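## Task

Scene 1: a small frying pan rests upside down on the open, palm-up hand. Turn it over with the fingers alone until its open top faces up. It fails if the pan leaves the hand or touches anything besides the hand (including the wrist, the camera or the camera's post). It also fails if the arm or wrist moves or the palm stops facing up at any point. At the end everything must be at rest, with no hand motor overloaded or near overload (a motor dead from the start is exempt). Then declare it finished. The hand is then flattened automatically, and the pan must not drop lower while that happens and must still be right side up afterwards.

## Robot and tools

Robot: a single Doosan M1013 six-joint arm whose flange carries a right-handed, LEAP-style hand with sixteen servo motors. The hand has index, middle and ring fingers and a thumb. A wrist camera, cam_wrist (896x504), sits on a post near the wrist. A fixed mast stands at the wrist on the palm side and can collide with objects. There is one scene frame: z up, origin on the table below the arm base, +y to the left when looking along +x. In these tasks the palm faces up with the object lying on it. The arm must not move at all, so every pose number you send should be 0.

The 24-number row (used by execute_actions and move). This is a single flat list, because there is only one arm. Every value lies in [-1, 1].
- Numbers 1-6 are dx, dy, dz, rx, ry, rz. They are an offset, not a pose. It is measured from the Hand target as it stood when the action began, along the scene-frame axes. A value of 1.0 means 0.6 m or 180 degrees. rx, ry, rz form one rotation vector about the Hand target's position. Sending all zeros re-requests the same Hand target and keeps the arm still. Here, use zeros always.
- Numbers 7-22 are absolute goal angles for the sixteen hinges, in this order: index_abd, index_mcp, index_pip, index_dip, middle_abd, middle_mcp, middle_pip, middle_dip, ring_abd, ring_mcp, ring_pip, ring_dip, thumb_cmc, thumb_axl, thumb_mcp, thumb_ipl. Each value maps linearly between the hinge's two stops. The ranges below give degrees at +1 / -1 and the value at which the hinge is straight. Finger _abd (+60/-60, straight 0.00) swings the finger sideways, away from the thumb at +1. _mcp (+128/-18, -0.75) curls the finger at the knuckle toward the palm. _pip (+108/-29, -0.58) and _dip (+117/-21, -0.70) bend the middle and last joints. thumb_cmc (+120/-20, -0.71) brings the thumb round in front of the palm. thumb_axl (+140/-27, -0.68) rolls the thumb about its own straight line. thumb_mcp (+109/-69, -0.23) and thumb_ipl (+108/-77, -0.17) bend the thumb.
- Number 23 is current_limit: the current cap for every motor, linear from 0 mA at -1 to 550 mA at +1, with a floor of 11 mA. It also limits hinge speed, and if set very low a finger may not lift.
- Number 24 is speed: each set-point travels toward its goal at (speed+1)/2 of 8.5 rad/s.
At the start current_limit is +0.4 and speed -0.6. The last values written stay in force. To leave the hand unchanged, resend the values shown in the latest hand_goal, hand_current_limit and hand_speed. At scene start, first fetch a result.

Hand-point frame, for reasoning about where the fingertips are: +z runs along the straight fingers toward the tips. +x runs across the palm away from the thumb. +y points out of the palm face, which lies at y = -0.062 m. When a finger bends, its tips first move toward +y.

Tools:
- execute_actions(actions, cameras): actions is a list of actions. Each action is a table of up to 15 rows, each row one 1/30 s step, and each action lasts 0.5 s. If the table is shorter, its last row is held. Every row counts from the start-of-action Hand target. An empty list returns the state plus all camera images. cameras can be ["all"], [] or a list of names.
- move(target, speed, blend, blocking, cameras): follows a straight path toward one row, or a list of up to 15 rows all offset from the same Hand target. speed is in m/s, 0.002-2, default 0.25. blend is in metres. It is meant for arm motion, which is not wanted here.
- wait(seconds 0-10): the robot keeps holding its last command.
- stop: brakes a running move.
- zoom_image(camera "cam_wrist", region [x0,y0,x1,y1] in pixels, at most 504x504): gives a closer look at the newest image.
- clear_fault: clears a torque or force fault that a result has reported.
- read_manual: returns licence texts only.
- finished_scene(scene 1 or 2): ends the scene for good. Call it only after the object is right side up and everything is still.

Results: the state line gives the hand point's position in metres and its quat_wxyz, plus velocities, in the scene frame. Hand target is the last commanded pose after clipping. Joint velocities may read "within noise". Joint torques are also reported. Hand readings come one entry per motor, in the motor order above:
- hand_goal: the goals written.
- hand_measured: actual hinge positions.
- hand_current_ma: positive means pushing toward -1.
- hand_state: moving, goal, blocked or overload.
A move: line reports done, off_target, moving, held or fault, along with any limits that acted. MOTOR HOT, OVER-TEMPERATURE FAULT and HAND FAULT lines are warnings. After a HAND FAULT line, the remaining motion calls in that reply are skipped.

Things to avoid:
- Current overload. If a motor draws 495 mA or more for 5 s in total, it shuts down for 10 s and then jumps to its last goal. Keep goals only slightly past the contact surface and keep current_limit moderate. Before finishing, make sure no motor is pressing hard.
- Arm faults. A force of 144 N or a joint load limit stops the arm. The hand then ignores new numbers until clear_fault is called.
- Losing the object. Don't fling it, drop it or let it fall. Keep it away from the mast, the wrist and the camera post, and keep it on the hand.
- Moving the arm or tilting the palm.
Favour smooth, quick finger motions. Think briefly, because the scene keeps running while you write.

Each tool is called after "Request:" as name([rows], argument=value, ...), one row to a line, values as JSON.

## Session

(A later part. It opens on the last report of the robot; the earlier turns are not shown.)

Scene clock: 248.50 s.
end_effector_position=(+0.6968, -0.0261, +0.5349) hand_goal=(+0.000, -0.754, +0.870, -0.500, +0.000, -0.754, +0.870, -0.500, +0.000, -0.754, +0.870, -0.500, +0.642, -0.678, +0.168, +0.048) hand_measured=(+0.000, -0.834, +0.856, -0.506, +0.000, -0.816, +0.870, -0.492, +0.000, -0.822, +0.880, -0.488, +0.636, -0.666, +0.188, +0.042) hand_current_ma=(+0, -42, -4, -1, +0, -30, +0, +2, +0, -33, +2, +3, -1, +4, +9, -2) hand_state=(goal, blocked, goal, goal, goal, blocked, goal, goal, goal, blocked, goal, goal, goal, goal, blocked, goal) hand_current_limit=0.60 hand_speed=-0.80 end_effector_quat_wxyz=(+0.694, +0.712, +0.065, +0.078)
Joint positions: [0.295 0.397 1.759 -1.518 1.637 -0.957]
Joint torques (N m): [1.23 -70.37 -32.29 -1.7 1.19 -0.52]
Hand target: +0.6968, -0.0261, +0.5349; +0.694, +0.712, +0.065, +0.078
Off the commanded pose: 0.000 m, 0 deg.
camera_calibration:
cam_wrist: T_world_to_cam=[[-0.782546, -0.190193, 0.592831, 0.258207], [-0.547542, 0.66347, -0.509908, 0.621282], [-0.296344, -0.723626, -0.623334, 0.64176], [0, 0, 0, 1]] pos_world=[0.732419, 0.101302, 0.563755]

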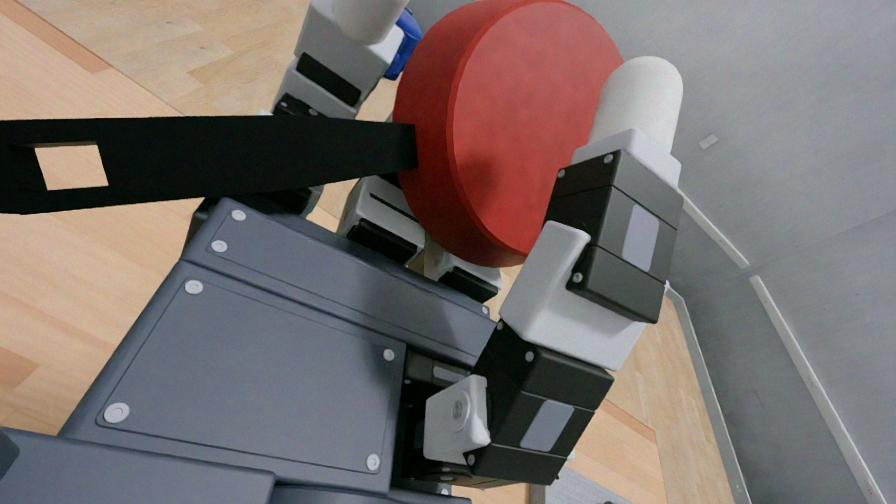

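Request:
execute_actions([
  [[0,0,0,0,0,0,0,-0.754,0.87,-0.5,0,-0.754,0.87,-0.5,0,-0.754,0.87,-0.5,0.643,-0.65,-0.225,0.3,0.6,-0.8]],
  [[0,0,0,0,0,0,0,-0.754,0.87,-0.5,0,-0.754,0.87,-0.5,0,-0.754,0.87,-0.5,0.643,-0.62,-0.225,0.82,0.6,-0.8]],
  [[0,0,0,0,0,0,0,-0.754,0.87,-0.5,0,-0.754,0.87,-0.5,0,-0.754,0.87,-0.5,0.643,-0.62,0.1,0.82,0.6,-0.8]],
  [[0,0,0,0,0,0,0,-0.754,0.87,-0.5,0,-0.754,0.87,-0.5,0,-0.754,0.87,-0.5,0.643,-0.62,0.3,0.68,0.6,-0.9]],
  [[0,0,0,0,0,0,0,-0.754,0.87,-0.5,0,-0.754,0.87,-0.5,0,-0.754,0.87,-0.5,0.643,-0.62,0.337,0.643,0.6,-0.9]],
], cameras=["all"])

Scene clock: 274.77 s.
end_effector_position=(+0.6968, -0.0261, +0.5349) hand_goal=(+0.000, -0.754, +0.870, -0.500, +0.000, -0.754, +0.870, -0.500, +0.000, -0.754, +0.870, -0.500, +0.642, -0.620, +0.336, +0.642) hand_measured=(+0.000, -0.872, +0.810, -0.524, +0.000, -0.816, +0.850, -0.504, +0.000, -0.822, +0.880, -0.488, +0.622, -0.644, +0.166, +0.646) hand_current_ma=(+0, -69, -26, -8, +0, -30, -6, -1, +0, -33, +2, +3, -7, -10, -144, +1) hand_state=(goal, blocked, blocked, blocked, goal, blocked, blocked, goal, goal, blocked, goal, goal, blocked, blocked, blocked, goal) hand_current_limit=0.60 hand_speed=-0.90 end_effector_quat_wxyz=(+0.694, +0.712, +0.065, +0.078)
Joint positions: [0.295 0.397 1.759 -1.518 1.637 -0.957]
Joint torques (N m): [1.12 -70.66 -32.2 -1.7 1.2 -0.47]
Hand target: +0.6968, -0.0261, +0.5349; +0.694, +0.712, +0.065, +0.078
Off the commanded pose: 0.000 m, 0 deg.
camera_calibration:
cam_wrist: T_world_to_cam=[[-0.782546, -0.190193, 0.592831, 0.258207], [-0.547542, 0.66347, -0.509908, 0.621282], [-0.296344, -0.723626, -0.623334, 0.64176], [0, 0, 0, 1]] pos_world=[0.732419, 0.101302, 0.563755]

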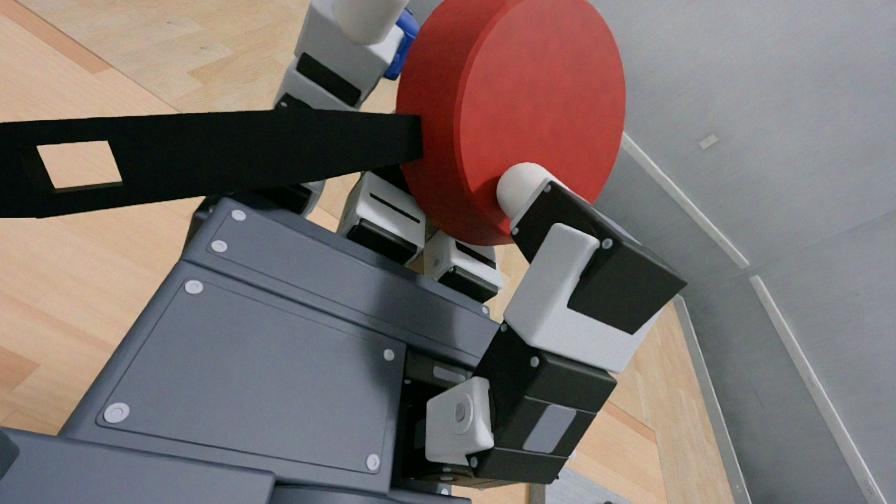

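Request:
execute_actions([
  [[0,0,0,0,0,0,0,-0.754,0.98,-0.4,0,-0.754,0.98,-0.4,0,-0.754,0.98,-0.4,0.643,-0.62,0.25,0.643,0.6,-0.9]],
  [[0,0,0,0,0,0,0,-0.754,1,-0.25,0,-0.754,1,-0.25,0,-0.754,1,-0.25,0.643,-0.62,0.25,0.643,0.6,-0.9]],
  [[0,0,0,0,0,0,0,-0.754,1,-0.25,0,-0.754,1,-0.25,0,-0.754,1,-0.25,0.643,-0.62,0.25,0.643,0.6,-0.9]],
], cameras=["all"])

Request:
execute_actions([
  [[0,0,0,0,0,0,0,-0.754,1,-0.1,0,-0.754,1,-0.1,0,-0.754,1,-0.1,0.643,-0.62,0.25,0.643,0.6,-0.9]],
  [[0,0,0,0,0,0,0,-0.754,1,-0.1,0,-0.754,1,-0.1,0,-0.754,1,-0.1,0.643,-0.62,0.25,0.643,0.6,-0.9]],
], cameras=["all"])

Scene clock: 281.83 s.
end_effector_position=(+0.6968, -0.0261, +0.5349) hand_goal=(+0.000, -0.754, +1.000, -0.250, +0.000, -0.754, +1.000, -0.250, +0.000, -0.754, +1.000, -0.250, +0.642, -0.620, +0.250, +0.642) hand_measured=(+0.000, -0.890, +0.830, -0.362, +0.000, -0.816, +0.982, -0.272, +0.000, -0.820, +0.990, -0.262, +0.622, -0.652, +0.194, +0.666) hand_current_ma=(+0, -83, -104, -61, +0, -30, -6, -7, +0, -33, -3, -3, -7, -15, -34, +11) hand_state=(goal, blocked, blocked, blocked, goal, blocked, goal, blocked, goal, blocked, goal, goal, blocked, blocked, blocked, blocked) hand_current_limit=0.60 hand_speed=-0.90 end_effector_quat_wxyz=(+0.694, +0.712, +0.065, +0.078)
Joint positions: [0.295 0.397 1.759 -1.518 1.637 -0.957]
Joint torques (N m): [1.52 -70.34 -32.61 -1.69 1.1 -0.44]
Hand target: +0.6968, -0.0261, +0.5349; +0.694, +0.712, +0.065, +0.078
Off the commanded pose: 0.000 m, 0 deg.
camera_calibration:
cam_wrist: T_world_to_cam=[[-0.782546, -0.190193, 0.592831, 0.258207], [-0.547542, 0.66347, -0.509908, 0.621282], [-0.296344, -0.723626, -0.623334, 0.64176], [0, 0, 0, 1]] pos_world=[0.732419, 0.101302, 0.563755]

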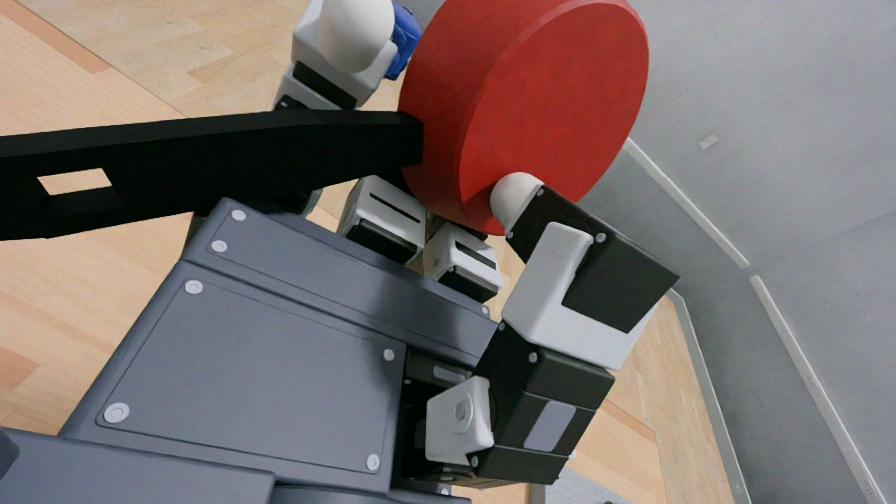

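Scene clock: 283.03 s.
end_effector_position=(+0.6968, -0.0261, +0.5349) hand_goal=(+0.000, -0.754, +1.000, -0.100, +0.000, -0.754, +1.000, -0.100, +0.000, -0.754, +1.000, -0.100, +0.642, -0.620, +0.250, +0.642) hand_measured=(+0.000, -0.912, +0.830, -0.262, +0.000, -0.816, +0.964, -0.170, +0.000, -0.820, +0.990, -0.110, +0.616, -0.654, +0.194, +0.680) hand_current_ma=(+0, -101, -104, -99, +0, -30, -14, -33, +0, -33, -3, -3, -9, -16, -34, +21) hand_state=(goal, blocked, blocked, blocked, goal, blocked, blocked, blocked, goal, blocked, goal, goal, blocked, blocked, blocked, blocked) hand_current_limit=0.60 hand_speed=-0.90 end_effector_quat_wxyz=(+0.694, +0.712, +0.065, +0.078)
Joint positions: [0.295 0.397 1.759 -1.518 1.637 -0.957]
Joint torques (N m): [1.06 -70.19 -32.53 -1.65 1.15 -0.44]
Hand target: +0.6968, -0.0261, +0.5349; +0.694, +0.712, +0.065, +0.078
Off the commanded pose: 0.000 m, 0 deg.
camera_calibration:
cam_wrist: T_world_to_cam=[[-0.782546, -0.190193, 0.592831, 0.258207], [-0.547542, 0.66347, -0.509908, 0.621282], [-0.296344, -0.723626, -0.623334, 0.64176], [0, 0, 0, 1]] pos_world=[0.732419, 0.101302, 0.563755]

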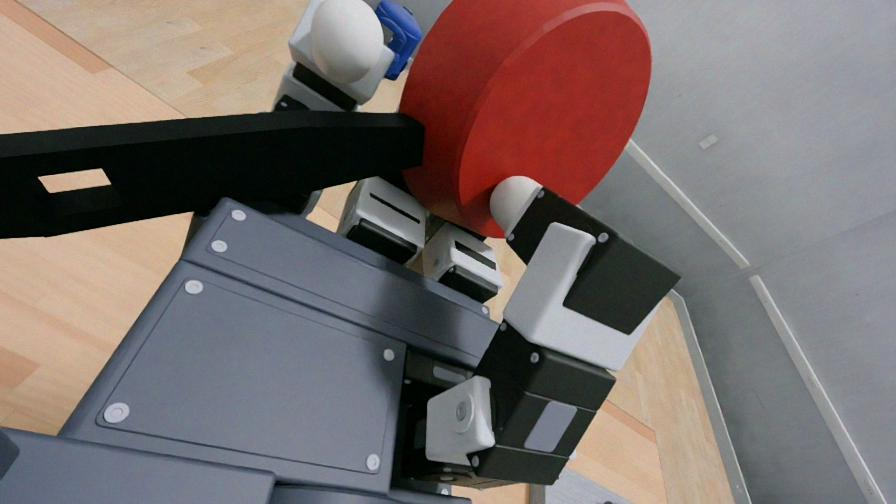

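Request:
execute_actions([
  [[0,0,0,0,0,0,0,-0.65,0.8,-0.3,0,-0.65,0.8,-0.3,0,-0.754,0.6,-0.696,0.643,-0.62,0.25,0.643,0.6,-0.85]],
  [[0,0,0,0,0,0,0,-0.55,0.664,-0.478,0,-0.55,0.664,-0.478,0,-0.754,0.3,-0.696,0.643,-0.62,0.25,0.643,0.6,-0.85]],
  [[0,0,0,0,0,0,0,-0.55,0.664,-0.478,0,-0.55,0.664,-0.478,0,-0.754,0.3,-0.696,0.643,-0.62,0.25,0.643,0.6,-0.85]],
], cameras=["all"])

Scene clock: 291.90 s.
end_effector_position=(+0.6968, -0.0261, +0.5349) hand_goal=(+0.000, -0.550, +0.664, -0.478, +0.000, -0.550, +0.664, -0.478, +0.000, -0.754, +0.300, -0.696, +0.642, -0.620, +0.250, +0.642) hand_measured=(+0.000, -0.752, +0.662, -0.468, +0.000, -0.640, +0.678, -0.464, +0.000, -0.820, +0.304, -0.684, +0.616, -0.642, +0.192, +0.628) hand_current_ma=(+0, -140, +0, +3, +0, -49, +4, +4, +0, -33, +1, +3, -9, -9, -36, -6) hand_state=(goal, blocked, goal, goal, goal, blocked, goal, goal, goal, blocked, goal, goal, blocked, blocked, blocked, goal) hand_current_limit=0.60 hand_speed=-0.85 end_effector_quat_wxyz=(+0.694, +0.712, +0.065, +0.078)
Joint positions: [0.295 0.397 1.759 -1.518 1.637 -0.957]
Joint torques (N m): [1.22 -70.31 -32.53 -1.74 1.17 -0.43]
Hand target: +0.6968, -0.0261, +0.5349; +0.694, +0.712, +0.065, +0.078
Off the commanded pose: 0.000 m, 0 deg.
camera_calibration:
cam_wrist: T_world_to_cam=[[-0.782546, -0.190193, 0.592831, 0.258207], [-0.547542, 0.66347, -0.509908, 0.621282], [-0.296344, -0.723626, -0.623334, 0.64176], [0, 0, 0, 1]] pos_world=[0.732419, 0.101302, 0.563755]

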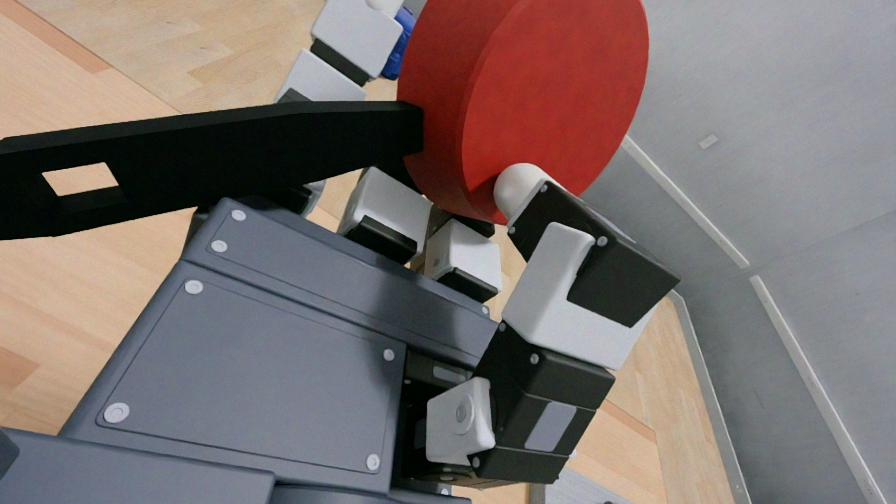

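Request:
execute_actions([
  [[0,0,0,0,0,0,0,-0.45,0.75,-0.478,0,-0.5,0.75,-0.478,0,-0.754,0.1,-0.696,0.643,-0.62,0.25,0.75,0.6,-0.88]],
  [[0,0,0,0,0,0,0,-0.4,0.85,-0.45,0,-0.4,0.85,-0.45,0,-0.754,0.1,-0.696,0.643,-0.62,0.3,0.85,0.6,-0.88]],
  [[0,0,0,0,0,0,0,-0.4,0.85,-0.45,0,-0.4,0.85,-0.45,0,-0.754,0.1,-0.696,0.643,-0.62,0.3,0.85,0.6,-0.88]],
], cameras=["all"])

Scene clock: 297.63 s.
end_effector_position=(+0.6968, -0.0261, +0.5349) hand_goal=(+0.000, -0.400, +0.850, -0.450, +0.000, -0.400, +0.850, -0.450, +0.000, -0.754, +0.100, -0.696, +0.642, -0.620, +0.300, +0.850) hand_measured=(+0.006, -0.708, +0.736, -0.476, +0.000, -0.578, +0.782, -0.468, +0.000, -0.820, +0.102, -0.686, +0.606, -0.644, +0.136, +0.722) hand_current_ma=(+1, -244, -61, -9, +0, -119, -31, -6, +0, -33, +0, +3, -14, -10, -138, -106) hand_state=(goal, blocked, blocked, blocked, goal, blocked, blocked, goal, goal, blocked, goal, goal, blocked, blocked, blocked, blocked) hand_current_limit=0.60 hand_speed=-0.88 end_effector_quat_wxyz=(+0.694, +0.712, +0.065, +0.078)
Joint positions: [0.295 0.397 1.759 -1.518 1.637 -0.957]
Joint torques (N m): [1.08 -69.84 -32.25 -1.69 1.19 -0.4]
Hand target: +0.6968, -0.0261, +0.5349; +0.694, +0.712, +0.065, +0.078
Off the commanded pose: 0.000 m, 0 deg.
camera_calibration:
cam_wrist: T_world_to_cam=[[-0.782546, -0.190193, 0.592831, 0.258207], [-0.547542, 0.66347, -0.509908, 0.621282], [-0.296344, -0.723626, -0.623334, 0.64176], [0, 0, 0, 1]] pos_world=[0.732419, 0.101302, 0.563755]

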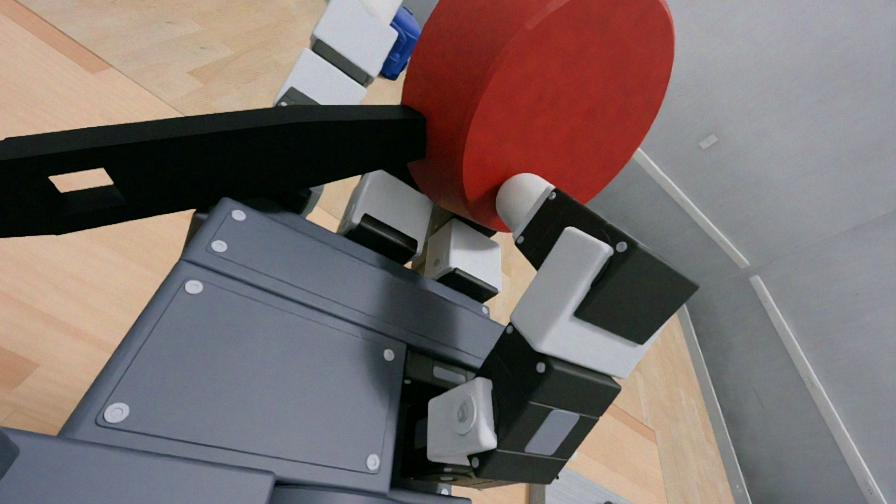

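Request:
execute_actions([
  [[0,0,0,0,0,0,0,-0.68,0.73,-0.478,0,-0.55,0.76,-0.478,0,-0.754,0.1,-0.696,0.643,-0.62,0.1,0.75,0.6,-0.85]],
  [[0,0,0,0,0,0,0,-0.68,0.72,-0.478,0,-0.57,0.75,-0.478,0,-0.754,0.1,-0.696,0.7,-0.62,-0.05,0.9,0.6,-0.85]],
  [[0,0,0,0,0,0,0,-0.68,0.72,-0.478,0,-0.57,0.75,-0.478,0,-0.754,0.1,-0.696,0.7,-0.62,0.2,0.87,0.6,-0.85]],
  [[0,0,0,0,0,0,0,-0.68,0.72,-0.478,0,-0.57,0.75,-0.478,0,-0.754,0.1,-0.696,0.7,-0.62,0.315,0.7,0.6,-0.85]],
  [[0,0,0,0,0,0,0,-0.68,0.72,-0.478,0,-0.57,0.75,-0.478,0,-0.754,0.1,-0.696,0.7,-0.62,0.315,0.7,0.6,-0.85]],
], cameras=["all"])

Scene clock: 309.93 s.
end_effector_position=(+0.6968, -0.0261, +0.5349) hand_goal=(+0.000, -0.680, +0.720, -0.478, +0.000, -0.570, +0.750, -0.478, +0.000, -0.754, +0.100, -0.696, +0.700, -0.620, +0.314, +0.700) hand_measured=(+0.008, -0.774, +0.696, -0.480, +0.000, -0.648, +0.744, -0.472, +0.000, -0.820, +0.102, -0.686, +0.686, -0.634, +0.194, +0.796) hand_current_ma=(+2, -52, -8, +0, +0, -41, -2, +1, +0, -33, +0, +3, -4, -5, -91, +73) hand_state=(goal, blocked, blocked, goal, goal, blocked, goal, goal, goal, blocked, goal, goal, goal, goal, blocked, blocked) hand_current_limit=0.60 hand_speed=-0.85 end_effector_quat_wxyz=(+0.694, +0.712, +0.065, +0.078)
Joint positions: [0.295 0.397 1.759 -1.518 1.637 -0.957]
Joint torques (N m): [1.43 -70.05 -32.45 -1.65 1.19 -0.47]
Hand target: +0.6968, -0.0261, +0.5349; +0.694, +0.712, +0.065, +0.078
Off the commanded pose: 0.000 m, 0 deg.
camera_calibration:
cam_wrist: T_world_to_cam=[[-0.782546, -0.190193, 0.592831, 0.258207], [-0.547542, 0.66347, -0.509908, 0.621282], [-0.296344, -0.723626, -0.623334, 0.64176], [0, 0, 0, 1]] pos_world=[0.732419, 0.101302, 0.563755]

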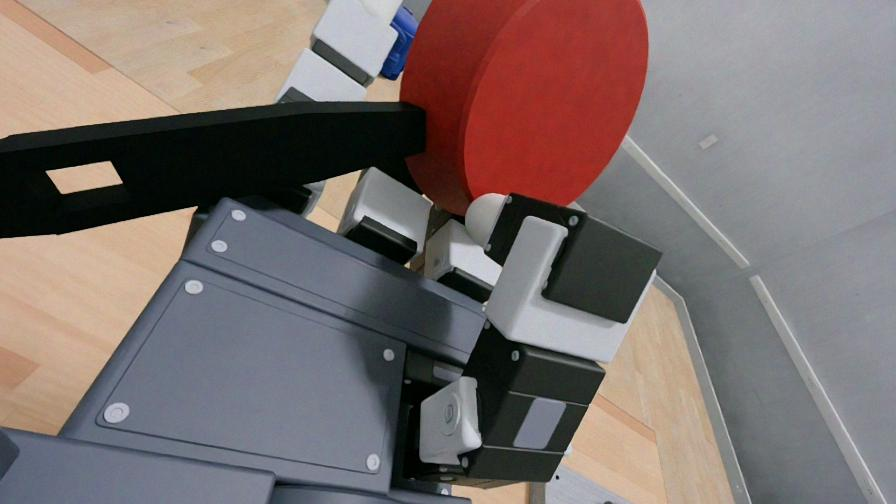

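Request:
execute_actions([
  [[0,0,0,0,0,0,0,-0.6,0.8,-0.478,0,-0.5,0.8,-0.478,0,-0.754,0.1,-0.696,0.7,-0.62,0.315,0.72,0.6,-0.88]],
  [[0,0,0,0,0,0,0,-0.52,0.88,-0.45,0,-0.45,0.88,-0.45,0,-0.754,0.1,-0.696,0.7,-0.62,0.315,0.72,0.6,-0.88]],
  [[0,0,0,0,0,0,0,-0.52,0.88,-0.45,0,-0.45,0.88,-0.45,0,-0.754,0.1,-0.696,0.7,-0.62,0.315,0.72,0.6,-0.88]],
], cameras=["all"])

Scene clock: 314.40 s.
end_effector_position=(+0.6968, -0.0261, +0.5349) hand_goal=(+0.000, -0.520, +0.880, -0.450, +0.000, -0.450, +0.880, -0.450, +0.000, -0.754, +0.100, -0.696, +0.700, -0.620, +0.314, +0.720) hand_measured=(+0.014, -0.774, +0.708, -0.480, +0.000, -0.648, +0.754, -0.472, +0.000, -0.820, +0.102, -0.686, +0.684, -0.634, +0.196, +0.798) hand_current_ma=(+4, -190, -105, -11, +0, -136, -70, -7, +0, -33, +0, +3, -5, -5, -89, +55) hand_state=(goal, blocked, blocked, blocked, goal, blocked, blocked, blocked, goal, blocked, goal, goal, goal, goal, blocked, blocked) hand_current_limit=0.60 hand_speed=-0.88 end_effector_quat_wxyz=(+0.694, +0.712, +0.065, +0.078)
Joint positions: [0.295 0.397 1.759 -1.518 1.637 -0.957]
Joint torques (N m): [0.95 -69.87 -32.22 -1.73 1.21 -0.49]
Hand target: +0.6968, -0.0261, +0.5349; +0.694, +0.712, +0.065, +0.078
Off the commanded pose: 0.000 m, 0 deg.
camera_calibration:
cam_wrist: T_world_to_cam=[[-0.782546, -0.190193, 0.592831, 0.258207], [-0.547542, 0.66347, -0.509908, 0.621282], [-0.296344, -0.723626, -0.623334, 0.64176], [0, 0, 0, 1]] pos_world=[0.732419, 0.101302, 0.563755]

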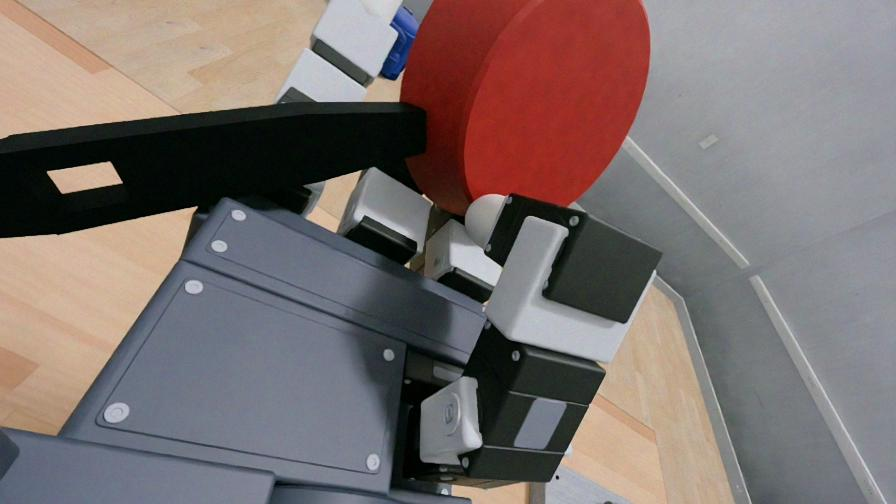

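Request:
execute_actions([
  [[0,0,0,0,0,0,0,-0.65,0.62,-0.3,0,-0.55,0.65,-0.3,0,-0.754,0.1,-0.696,0.7,-0.62,0.25,0.78,0.6,-0.88]],
  [[0,0,0,0,0,0,0,-0.65,0.55,-0.1,0,-0.55,0.6,-0.1,0,-0.754,0.1,-0.696,0.7,-0.62,0.25,0.78,0.6,-0.88]],
  [[0,0,0,0,0,0,0,-0.65,0.55,-0.0,0,-0.55,0.6,-0.0,0,-0.754,0.1,-0.696,0.7,-0.62,0.25,0.78,0.6,-0.88]],
], cameras=["all"])

Scene clock: 321.37 s.
end_effector_position=(+0.6968, -0.0261, +0.5349) hand_goal=(+0.000, -0.650, +0.550, +0.000, +0.000, -0.550, +0.600, +0.000, +0.000, -0.754, +0.100, -0.696, +0.700, -0.620, +0.250, +0.780) hand_measured=(+0.010, -0.776, +0.530, -0.040, +0.000, -0.636, +0.604, -0.012, +0.000, -0.820, +0.102, -0.686, +0.682, -0.636, +0.214, +0.792) hand_current_ma=(+2, -76, -7, -16, +0, -46, +1, -3, +0, -33, +0, +3, -6, -6, -19, +5) hand_state=(goal, blocked, blocked, blocked, goal, blocked, goal, goal, goal, blocked, goal, goal, goal, goal, blocked, goal) hand_current_limit=0.60 hand_speed=-0.88 end_effector_quat_wxyz=(+0.694, +0.712, +0.065, +0.078)
Joint positions: [0.295 0.397 1.759 -1.518 1.637 -0.957]
Joint torques (N m): [1.46 -69.48 -32.34 -1.7 1.21 -0.43]
Hand target: +0.6968, -0.0261, +0.5349; +0.694, +0.712, +0.065, +0.078
Off the commanded pose: 0.000 m, 0 deg.
camera_calibration:
cam_wrist: T_world_to_cam=[[-0.782546, -0.190193, 0.592831, 0.258207], [-0.547542, 0.66347, -0.509908, 0.621282], [-0.296344, -0.723626, -0.623334, 0.64176], [0, 0, 0, 1]] pos_world=[0.732419, 0.101302, 0.563755]

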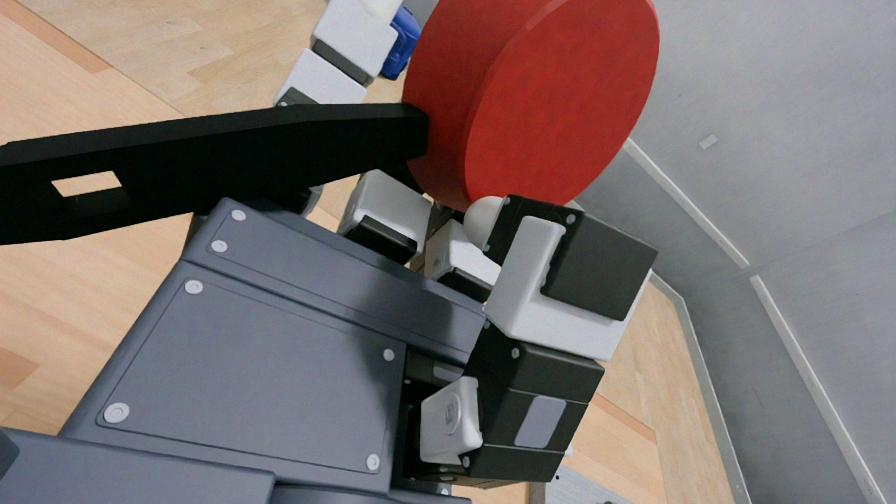

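Request:
execute_actions([
  [[0,0,0,0,0,0,0,-0.65,0.6,0.2,0,-0.55,0.65,0.2,0,-0.754,0.1,-0.696,0.7,-0.62,0.25,0.78,0.6,-0.88]],
  [[0,0,0,0,0,0,0,-0.65,0.65,0.35,0,-0.55,0.7,0.35,0,-0.754,0.1,-0.696,0.7,-0.62,0.25,0.78,0.6,-0.88]],
  [[0,0,0,0,0,0,0,-0.65,0.65,0.35,0,-0.55,0.7,0.35,0,-0.754,0.1,-0.696,0.7,-0.62,0.25,0.78,0.6,-0.88]],
], cameras=["all"])

Scene clock: 325.57 s.
end_effector_position=(+0.6968, -0.0261, +0.5349) hand_goal=(+0.000, -0.650, +0.650, +0.350, +0.000, -0.550, +0.700, +0.350, +0.000, -0.754, +0.100, -0.696, +0.700, -0.620, +0.250, +0.780) hand_measured=(+0.010, -0.776, +0.530, +0.296, +0.004, -0.634, +0.648, +0.258, +0.000, -0.820, +0.102, -0.686, +0.682, -0.644, +0.224, +0.838) hand_current_ma=(+2, -76, -65, -24, +1, -45, -22, -47, +0, -33, +0, +3, -6, -11, -13, +37) hand_state=(goal, blocked, blocked, blocked, goal, blocked, blocked, blocked, goal, blocked, goal, goal, goal, blocked, blocked, blocked) hand_current_limit=0.60 hand_speed=-0.88 end_effector_quat_wxyz=(+0.694, +0.712, +0.065, +0.078)
Joint positions: [0.295 0.397 1.759 -1.518 1.637 -0.957]
Joint torques (N m): [1.32 -69.97 -32.3 -1.74 1.16 -0.5]
Hand target: +0.6968, -0.0261, +0.5349; +0.694, +0.712, +0.065, +0.078
Off the commanded pose: 0.000 m, 0 deg.
camera_calibration:
cam_wrist: T_world_to_cam=[[-0.782546, -0.190193, 0.592831, 0.258207], [-0.547542, 0.66347, -0.509908, 0.621282], [-0.296344, -0.723626, -0.623334, 0.64176], [0, 0, 0, 1]] pos_world=[0.732419, 0.101302, 0.563755]

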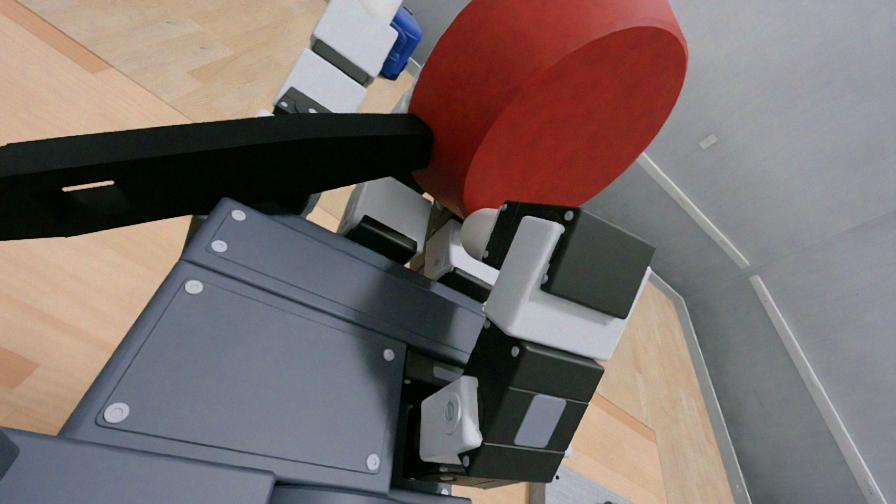

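Request:
execute_actions([
  [[0,0,0,0,0,0,0,-0.65,0.65,0.5,0,-0.55,0.7,0.5,0,-0.754,0.1,-0.696,0.7,-0.62,0.25,0.78,0.6,-0.88]],
  [[0,0,0,0,0,0,0,-0.65,0.65,0.5,0,-0.55,0.7,0.5,0,-0.754,0.1,-0.696,0.7,-0.62,0.25,0.78,0.6,-0.88]],
], cameras=["all"])

Scene clock: 331.23 s.
end_effector_position=(+0.6968, -0.0261, +0.5349) hand_goal=(+0.000, -0.650, +0.650, +0.500, +0.000, -0.550, +0.700, +0.500, +0.000, -0.754, +0.100, -0.696, +0.700, -0.620, +0.250, +0.780) hand_measured=(+0.010, -0.780, +0.530, +0.436, +0.010, -0.634, +0.624, +0.364, +0.000, -0.820, +0.102, -0.686, +0.682, -0.646, +0.232, +0.852) hand_current_ma=(+2, -79, -65, -29, +2, -45, -37, -79, +0, -33, +0, +3, -6, -12, -8, +50) hand_state=(goal, blocked, blocked, blocked, goal, blocked, blocked, blocked, goal, blocked, goal, goal, goal, blocked, goal, blocked) hand_current_limit=0.60 hand_speed=-0.88 end_effector_quat_wxyz=(+0.694, +0.712, +0.065, +0.078)
Joint positions: [0.295 0.397 1.759 -1.518 1.637 -0.957]
Joint torques (N m): [1.06 -69.69 -32.29 -1.65 1.2 -0.41]
Hand target: +0.6968, -0.0261, +0.5349; +0.694, +0.712, +0.065, +0.078
Off the commanded pose: 0.000 m, 0 deg.
camera_calibration:
cam_wrist: T_world_to_cam=[[-0.782546, -0.190193, 0.592831, 0.258207], [-0.547542, 0.66347, -0.509908, 0.621282], [-0.296344, -0.723626, -0.623334, 0.64176], [0, 0, 0, 1]] pos_world=[0.732419, 0.101302, 0.563755]

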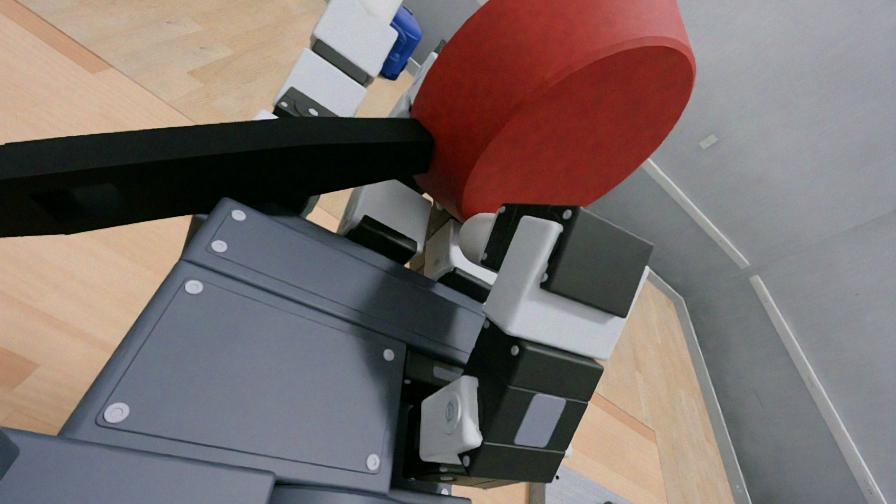

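Request:
execute_actions([
  [[0,0,0,0,0,0,0,-0.7,0.55,0.45,0,-0.7,0.55,0.45,0,-0.754,0.1,-0.696,0.7,-0.62,0.4,0.6,0.6,-0.9]],
  [[0,0,0,0,0,0,0,-0.754,0.45,0.4,0,-0.754,0.45,0.4,0,-0.754,0.1,-0.696,0.7,-0.62,0.5,0.45,0.6,-0.9]],
  [[0,0,0,0,0,0,0,-0.754,0.45,0.4,0,-0.754,0.45,0.4,0,-0.754,0.1,-0.696,0.7,-0.62,0.5,0.45,0.6,-0.9]],
], cameras=["all"])

Scene clock: 339.90 s.
end_effector_position=(+0.6968, -0.0261, +0.5349) hand_goal=(+0.000, -0.754, +0.450, +0.400, +0.000, -0.754, +0.450, +0.400, +0.000, -0.754, +0.100, -0.696, +0.700, -0.620, +0.500, +0.450) hand_measured=(+0.008, -0.900, +0.418, +0.414, +0.010, -0.810, +0.432, +0.404, +0.000, -0.820, +0.102, -0.686, +0.696, -0.592, +0.500, +0.484) hand_current_ma=(+2, -92, -12, +4, +2, -27, -6, +1, +0, -33, +0, +3, -1, +12, +0, +18) hand_state=(goal, blocked, blocked, goal, goal, blocked, goal, goal, goal, blocked, goal, goal, goal, blocked, goal, blocked) hand_current_limit=0.60 hand_speed=-0.90 end_effector_quat_wxyz=(+0.694, +0.712, +0.065, +0.078)
Joint positions: [0.295 0.397 1.759 -1.518 1.637 -0.957]
Joint torques (N m): [1.38 -70.02 -32.14 -1.65 1.12 -0.51]
Hand target: +0.6968, -0.0261, +0.5349; +0.694, +0.712, +0.065, +0.078
Off the commanded pose: 0.000 m, 0 deg.
camera_calibration:
cam_wrist: T_world_to_cam=[[-0.782546, -0.190193, 0.592831, 0.258207], [-0.547542, 0.66347, -0.509908, 0.621282], [-0.296344, -0.723626, -0.623334, 0.64176], [0, 0, 0, 1]] pos_world=[0.732419, 0.101302, 0.563755]

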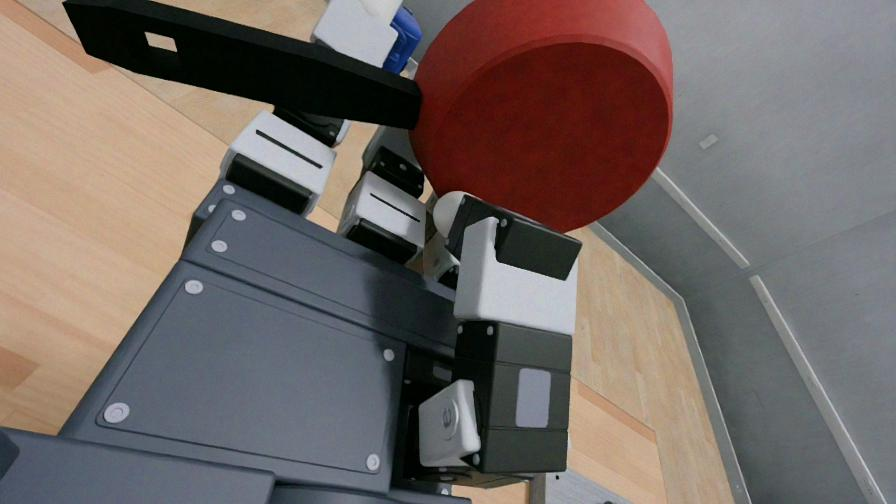

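Request:
execute_actions([
  [[0,0,0,0,0,0,0,-0.754,0.5,0.45,0,-0.754,0.5,0.45,0,-0.754,0.1,-0.696,0.7,-0.62,0.6,0.25,0.6,-0.9]],
  [[0,0,0,0,0,0,0,-0.7,0.55,0.5,0,-0.7,0.55,0.5,0,-0.754,0.1,-0.696,0.7,-0.62,0.7,0.1,0.6,-0.9]],
  [[0,0,0,0,0,0,0,-0.7,0.55,0.5,0,-0.7,0.55,0.5,0,-0.754,0.1,-0.696,0.7,-0.62,0.7,0.1,0.6,-0.9]],
], cameras=["all"])

Scene clock: 345.13 s.
end_effector_position=(+0.6968, -0.0261, +0.5349) hand_goal=(+0.000, -0.700, +0.550, +0.500, +0.000, -0.700, +0.550, +0.500, +0.000, -0.754, +0.100, -0.696, +0.700, -0.620, +0.700, +0.100) hand_measured=(-0.012, -0.900, +0.452, +0.490, -0.004, -0.832, +0.384, +0.416, +0.000, -0.820, +0.102, -0.686, +0.678, -0.586, +0.548, +0.368) hand_current_ma=(-3, -139, -50, -3, -1, -81, -101, -41, +0, -33, +0, +3, -8, +17, -125, +276) hand_state=(goal, blocked, blocked, goal, goal, blocked, blocked, blocked, goal, blocked, goal, goal, blocked, blocked, blocked, blocked) hand_current_limit=0.60 hand_speed=-0.90 end_effector_quat_wxyz=(+0.694, +0.712, +0.065, +0.078)
Joint positions: [0.295 0.397 1.759 -1.518 1.637 -0.957]
Joint torques (N m): [1.01 -69.96 -32.13 -1.67 1.19 -0.51]
Hand target: +0.6968, -0.0261, +0.5349; +0.694, +0.712, +0.065, +0.078
Off the commanded pose: 0.000 m, 0 deg.
camera_calibration:
cam_wrist: T_world_to_cam=[[-0.782546, -0.190193, 0.592831, 0.258207], [-0.547542, 0.66347, -0.509908, 0.621282], [-0.296344, -0.723626, -0.623334, 0.64176], [0, 0, 0, 1]] pos_world=[0.732419, 0.101302, 0.563755]

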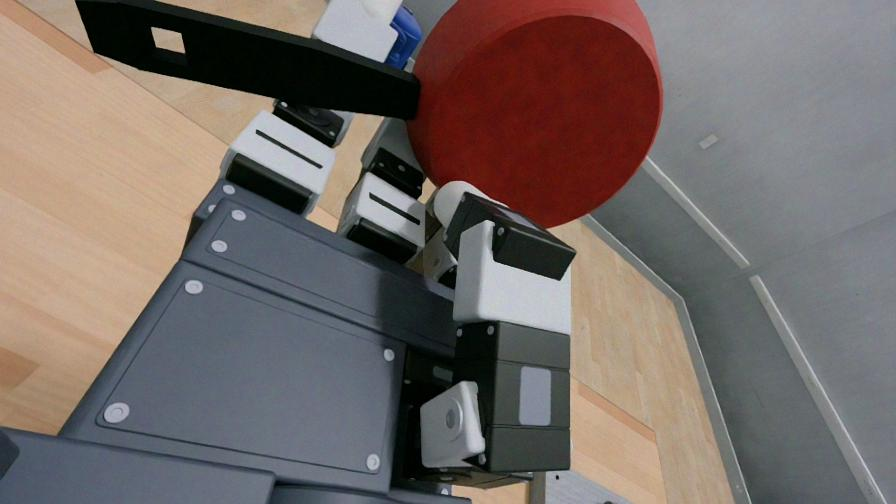

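Request:
execute_actions([
  [[0,0,0,0,0,0,0,-0.754,0.35,0.45,0,-0.754,0.35,0.45,0,-0.754,0.1,-0.696,0.7,-0.62,0.6,0.35,0.6,-0.9]],
  [[0,0,0,0,0,0,0,-0.754,0.25,0.4,0,-0.754,0.25,0.4,0,-0.754,0.1,-0.696,0.7,-0.62,0.6,0.3,0.6,-0.9]],
  [[0,0,0,0,0,0,0,-0.754,0.2,0.4,0,-0.754,0.2,0.4,0,-0.754,0.1,-0.696,0.7,-0.62,0.6,0.3,0.6,-0.9]],
], cameras=["all"])

Scene clock: 354.47 s.
end_effector_position=(+0.6968, -0.0261, +0.5349) hand_goal=(+0.000, -0.754, +0.200, +0.400, +0.000, -0.754, +0.200, +0.400, +0.000, -0.754, +0.100, -0.696, +0.700, -0.620, +0.600, +0.300) hand_measured=(-0.012, -0.904, +0.202, +0.412, -0.004, -0.844, +0.206, +0.414, +0.000, -0.824, +0.102, -0.686, +0.686, -0.594, +0.576, +0.302) hand_current_ma=(-3, -95, +0, +4, -1, -49, +1, +4, +0, -35, +0, +3, -4, +11, -12, +0) hand_state=(goal, blocked, goal, goal, goal, blocked, goal, goal, goal, blocked, goal, goal, goal, blocked, blocked, goal) hand_current_limit=0.60 hand_speed=-0.90 end_effector_quat_wxyz=(+0.694, +0.712, +0.065, +0.078)
Joint positions: [0.295 0.397 1.759 -1.518 1.637 -0.957]
Joint torques (N m): [0.77 -69.79 -32.47 -1.74 1.19 -0.45]
Hand target: +0.6968, -0.0261, +0.5349; +0.694, +0.712, +0.065, +0.078
Off the commanded pose: 0.000 m, 0 deg.
camera_calibration:
cam_wrist: T_world_to_cam=[[-0.782546, -0.190193, 0.592831, 0.258207], [-0.547542, 0.66347, -0.509908, 0.621282], [-0.296344, -0.723626, -0.623334, 0.64176], [0, 0, 0, 1]] pos_world=[0.732419, 0.101302, 0.563755]

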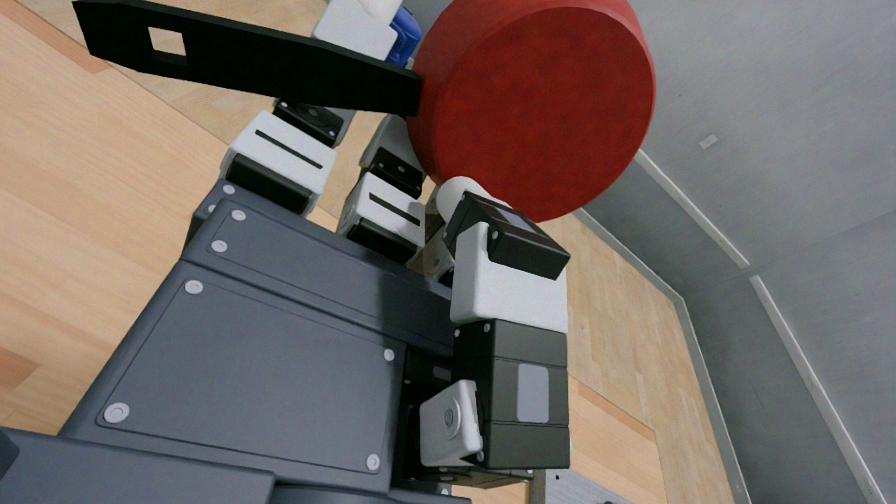

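Request:
execute_actions([
  [[0,0,0,0,0,0,0,-0.754,0.15,0.5,0,-0.754,0.15,0.5,0,-0.754,0.1,-0.696,0.7,-0.62,0.65,0.15,0.6,-0.9]],
  [[0,0,0,0,0,0,0,-0.754,0.15,0.6,0,-0.754,0.15,0.6,0,-0.754,0.1,-0.696,0.7,-0.62,0.7,0.0,0.6,-0.9]],
  [[0,0,0,0,0,0,0,-0.754,0.15,0.6,0,-0.754,0.15,0.6,0,-0.754,0.1,-0.696,0.7,-0.62,0.7,0.0,0.6,-0.9]],
], cameras=["all"])

Scene clock: 360.93 s.
end_effector_position=(+0.6968, -0.0261, +0.5349) hand_goal=(+0.000, -0.754, +0.150, +0.600, +0.000, -0.754, +0.150, +0.600, +0.000, -0.754, +0.100, -0.696, +0.700, -0.620, +0.700, +0.000) hand_measured=(-0.012, -0.886, +0.148, +0.590, -0.004, -0.844, +0.122, +0.548, +0.000, -0.824, +0.102, -0.686, +0.698, -0.604, +0.738, +0.062) hand_current_ma=(-3, -81, +0, -3, -1, -48, -10, -22, +0, -35, +0, +3, -1, +6, +20, +40) hand_state=(goal, blocked, goal, goal, goal, blocked, blocked, blocked, goal, blocked, goal, goal, goal, goal, blocked, blocked) hand_current_limit=0.60 hand_speed=-0.90 end_effector_quat_wxyz=(+0.694, +0.712, +0.065, +0.078)
Joint positions: [0.295 0.397 1.759 -1.518 1.637 -0.957]
Joint torques (N m): [0.75 -70.37 -32.24 -1.73 1.19 -0.43]
Hand target: +0.6968, -0.0261, +0.5349; +0.694, +0.712, +0.065, +0.078
Off the commanded pose: 0.000 m, 0 deg.
camera_calibration:
cam_wrist: T_world_to_cam=[[-0.782546, -0.190193, 0.592831, 0.258207], [-0.547542, 0.66347, -0.509908, 0.621282], [-0.296344, -0.723626, -0.623334, 0.64176], [0, 0, 0, 1]] pos_world=[0.732419, 0.101302, 0.563755]

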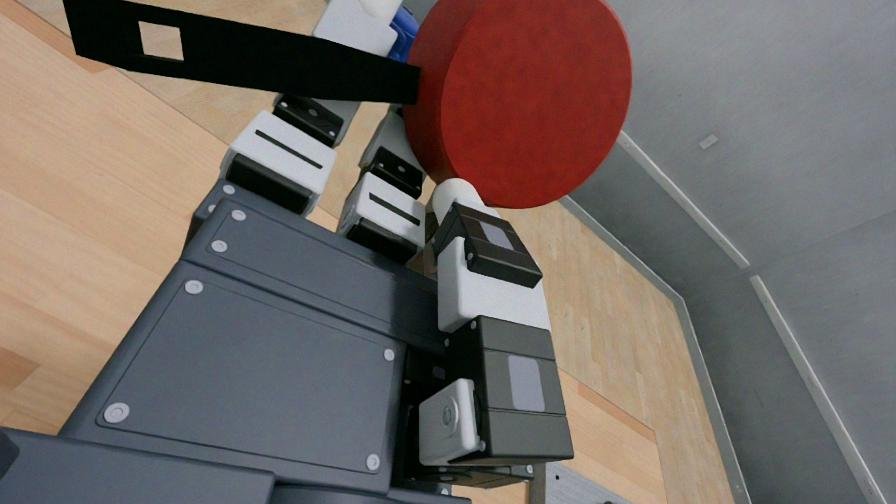

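Request:
execute_actions([
  [[0,0,0,0,0,0,0,-0.754,0.25,0.6,0,-0.754,0.25,0.6,0,-0.754,0.1,-0.696,0.7,-0.62,0.764,-0.038,0.6,-0.9]],
  [[0,0,0,0,0,0,0,-0.754,0.35,0.65,0,-0.754,0.35,0.65,0,-0.754,0.1,-0.696,0.7,-0.62,0.764,-0.038,0.6,-0.9]],
  [[0,0,0,0,0,0,0,-0.754,0.35,0.65,0,-0.754,0.35,0.65,0,-0.754,0.1,-0.696,0.7,-0.62,0.764,-0.038,0.6,-0.9]],
], cameras=["all"])

Request:
execute_actions([
  [[0,0,0,0,0,0,0,-0.754,0.45,0.65,0,-0.754,0.45,0.65,0,-0.754,0.1,-0.696,0.7,-0.62,0.764,-0.038,0.6,-0.9]],
  [[0,0,0,0,0,0,0,-0.754,0.5,0.65,0,-0.754,0.5,0.65,0,-0.754,0.1,-0.696,0.7,-0.62,0.764,-0.038,0.6,-0.9]],
], cameras=["all"])

Scene clock: 367.23 s.
end_effector_position=(+0.6968, -0.0261, +0.5349) hand_goal=(+0.000, -0.754, +0.350, +0.650, +0.000, -0.754, +0.350, +0.650, +0.000, -0.754, +0.100, -0.696, +0.700, -0.620, +0.764, -0.038) hand_measured=(-0.012, -0.886, +0.230, +0.602, -0.004, -0.844, +0.208, +0.554, +0.000, -0.824, +0.102, -0.686, +0.698, -0.594, +0.800, +0.004) hand_current_ma=(-3, -81, -66, -20, -1, -48, -82, -50, +0, -35, +0, +3, +0, +12, +20, +24) hand_state=(goal, blocked, blocked, blocked, goal, blocked, blocked, blocked, goal, blocked, goal, goal, goal, blocked, blocked, blocked) hand_current_limit=0.60 hand_speed=-0.90 end_effector_quat_wxyz=(+0.694, +0.712, +0.065, +0.078)
Joint positions: [0.295 0.397 1.759 -1.518 1.637 -0.957]
Joint torques (N m): [1.25 -69.77 -32.37 -1.7 1.16 -0.44]
Hand target: +0.6968, -0.0261, +0.5349; +0.694, +0.712, +0.065, +0.078
Off the commanded pose: 0.000 m, 0 deg.
camera_calibration:
cam_wrist: T_world_to_cam=[[-0.782546, -0.190193, 0.592831, 0.258207], [-0.547542, 0.66347, -0.509908, 0.621282], [-0.296344, -0.723626, -0.623334, 0.64176], [0, 0, 0, 1]] pos_world=[0.732419, 0.101302, 0.563755]

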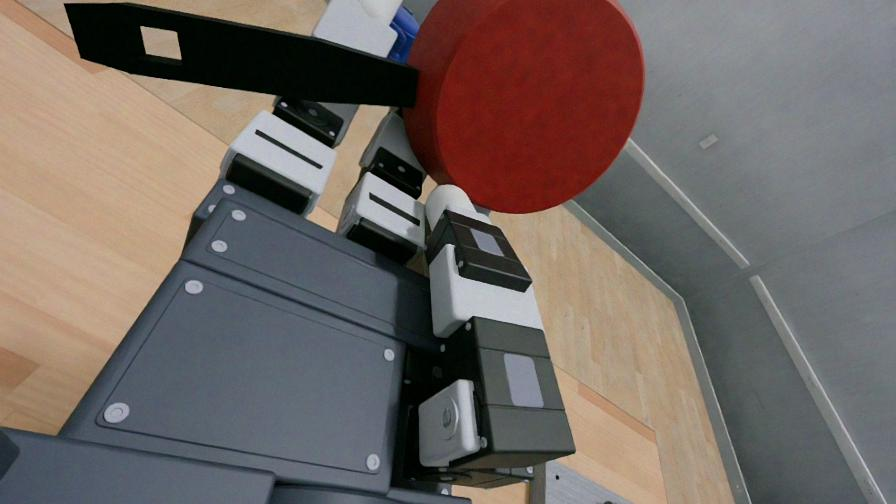

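Scene clock: 368.43 s.
end_effector_position=(+0.6968, -0.0261, +0.5349) hand_goal=(+0.000, -0.754, +0.500, +0.650, +0.000, -0.754, +0.500, +0.650, +0.000, -0.754, +0.100, -0.696, +0.700, -0.620, +0.764, -0.038) hand_measured=(-0.012, -0.886, +0.306, +0.602, -0.004, -0.844, +0.302, +0.556, +0.000, -0.824, +0.102, -0.686, +0.698, -0.594, +0.804, +0.004) hand_current_ma=(-3, -80, -123, -20, -1, -48, -126, -49, +0, -35, +0, +3, +0, +12, +22, +24) hand_state=(goal, blocked, blocked, blocked, goal, blocked, blocked, blocked, goal, blocked, goal, goal, goal, blocked, blocked, blocked) hand_current_limit=0.60 hand_speed=-0.90 end_effector_quat_wxyz=(+0.694, +0.712, +0.065, +0.078)
Joint positions: [0.295 0.397 1.759 -1.518 1.637 -0.957]
Joint torques (N m): [1.26 -69.62 -32.41 -1.67 1.17 -0.47]
Hand target: +0.6968, -0.0261, +0.5349; +0.694, +0.712, +0.065, +0.078
Off the commanded pose: 0.000 m, 0 deg.
camera_calibration:
cam_wrist: T_world_to_cam=[[-0.782546, -0.190193, 0.592831, 0.258207], [-0.547542, 0.66347, -0.509908, 0.621282], [-0.296344, -0.723626, -0.623334, 0.64176], [0, 0, 0, 1]] pos_world=[0.732419, 0.101302, 0.563755]

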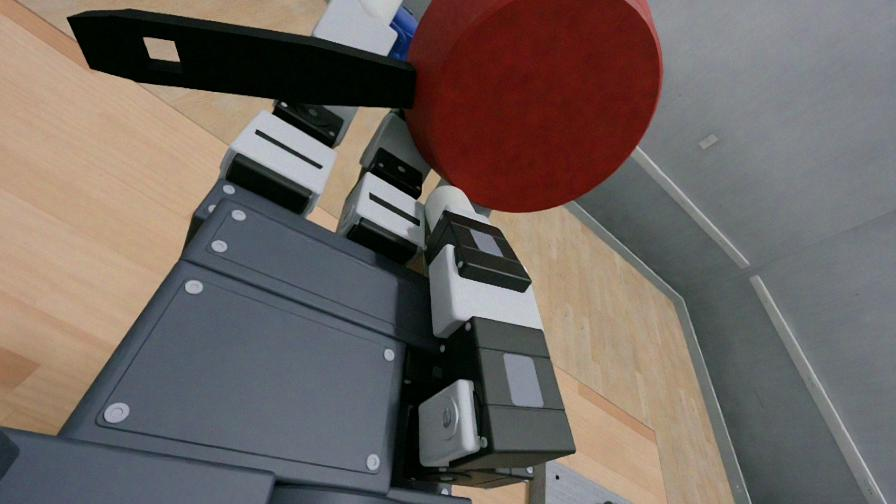

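Request:
execute_actions([
  [[0,0,0,0,0,0,0,-0.754,0.6,0.68,0,-0.754,0.6,0.68,0,-0.754,0.1,-0.696,0.7,-0.62,0.764,-0.038,0.6,-0.9]],
  [[0,0,0,0,0,0,0,-0.754,0.68,0.7,0,-0.754,0.68,0.7,0,-0.754,0.1,-0.696,0.7,-0.62,0.764,-0.038,0.6,-0.9]],
  [[0,0,0,0,0,0,0,-0.754,0.68,0.7,0,-0.754,0.68,0.7,0,-0.754,0.1,-0.696,0.7,-0.62,0.764,-0.038,0.6,-0.9]],
], cameras=["all"])

Request:
execute_actions([
  [[0,0,0,0,0,0,0,-0.7,0.75,0.7,0,-0.7,0.75,0.7,0,-0.754,0.1,-0.696,0.7,-0.62,0.764,-0.038,0.6,-0.9]],
  [[0,0,0,0,0,0,0,-0.7,0.8,0.7,0,-0.7,0.8,0.7,0,-0.754,0.1,-0.696,0.7,-0.62,0.764,-0.038,0.6,-0.9]],
], cameras=["all"])

Scene clock: 374.33 s.
end_effector_position=(+0.6968, -0.0261, +0.5349) hand_goal=(+0.000, -0.754, +0.680, +0.700, +0.000, -0.754, +0.680, +0.700, +0.000, -0.754, +0.100, -0.696, +0.700, -0.620, +0.764, -0.038) hand_measured=(-0.012, -0.886, +0.326, +0.602, -0.004, -0.844, +0.320, +0.556, +0.000, -0.824, +0.102, -0.686, +0.698, -0.594, +0.806, +0.004) hand_current_ma=(-3, -80, -270, -51, -1, -49, -274, -85, +0, -35, +0, +3, +0, +12, +24, +24) hand_state=(goal, blocked, blocked, blocked, goal, blocked, blocked, blocked, goal, blocked, goal, goal, goal, blocked, blocked, blocked) hand_current_limit=0.60 hand_speed=-0.90 end_effector_quat_wxyz=(+0.694, +0.712, +0.065, +0.078)
Joint positions: [0.295 0.397 1.759 -1.518 1.637 -0.957]
Joint torques (N m): [1.24 -70.05 -32.19 -1.71 1.23 -0.49]
Hand target: +0.6968, -0.0261, +0.5349; +0.694, +0.712, +0.065, +0.078
Off the commanded pose: 0.000 m, 0 deg.
camera_calibration:
cam_wrist: T_world_to_cam=[[-0.782546, -0.190193, 0.592831, 0.258207], [-0.547542, 0.66347, -0.509908, 0.621282], [-0.296344, -0.723626, -0.623334, 0.64176], [0, 0, 0, 1]] pos_world=[0.732419, 0.101302, 0.563755]

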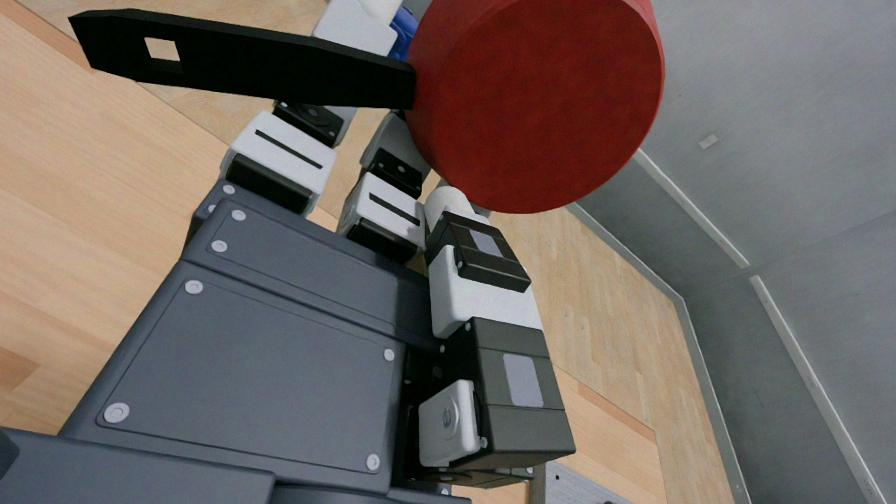

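Scene clock: 375.53 s.
end_effector_position=(+0.6968, -0.0261, +0.5349) hand_goal=(+0.000, -0.700, +0.800, +0.700, +0.000, -0.700, +0.800, +0.700, +0.000, -0.754, +0.100, -0.696, +0.700, -0.620, +0.764, -0.038) hand_measured=(-0.012, -0.886, +0.342, +0.598, -0.004, -0.844, +0.334, +0.552, +0.000, -0.824, +0.102, -0.686, +0.698, -0.592, +0.808, +0.006) hand_current_ma=(-3, -126, -377, -53, -1, -90, -385, -87, +0, -35, +0, +3, +0, +12, +24, +26) hand_state=(goal, blocked, blocked, blocked, goal, blocked, blocked, blocked, goal, blocked, goal, goal, goal, blocked, blocked, blocked) hand_current_limit=0.60 hand_speed=-0.90 end_effector_quat_wxyz=(+0.694, +0.712, +0.065, +0.078)
Joint positions: [0.295 0.397 1.759 -1.518 1.637 -0.957]
Joint torques (N m): [1.52 -69.86 -32.23 -1.69 1.15 -0.35]
Hand target: +0.6968, -0.0261, +0.5349; +0.694, +0.712, +0.065, +0.078
Off the commanded pose: 0.000 m, 0 deg.
camera_calibration:
cam_wrist: T_world_to_cam=[[-0.782546, -0.190193, 0.592831, 0.258207], [-0.547542, 0.66347, -0.509908, 0.621282], [-0.296344, -0.723626, -0.623334, 0.64176], [0, 0, 0, 1]] pos_world=[0.732419, 0.101302, 0.563755]

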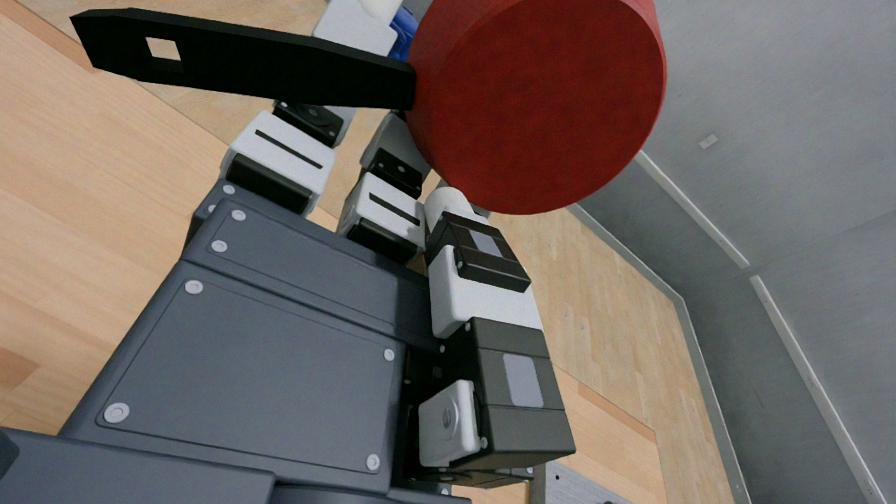

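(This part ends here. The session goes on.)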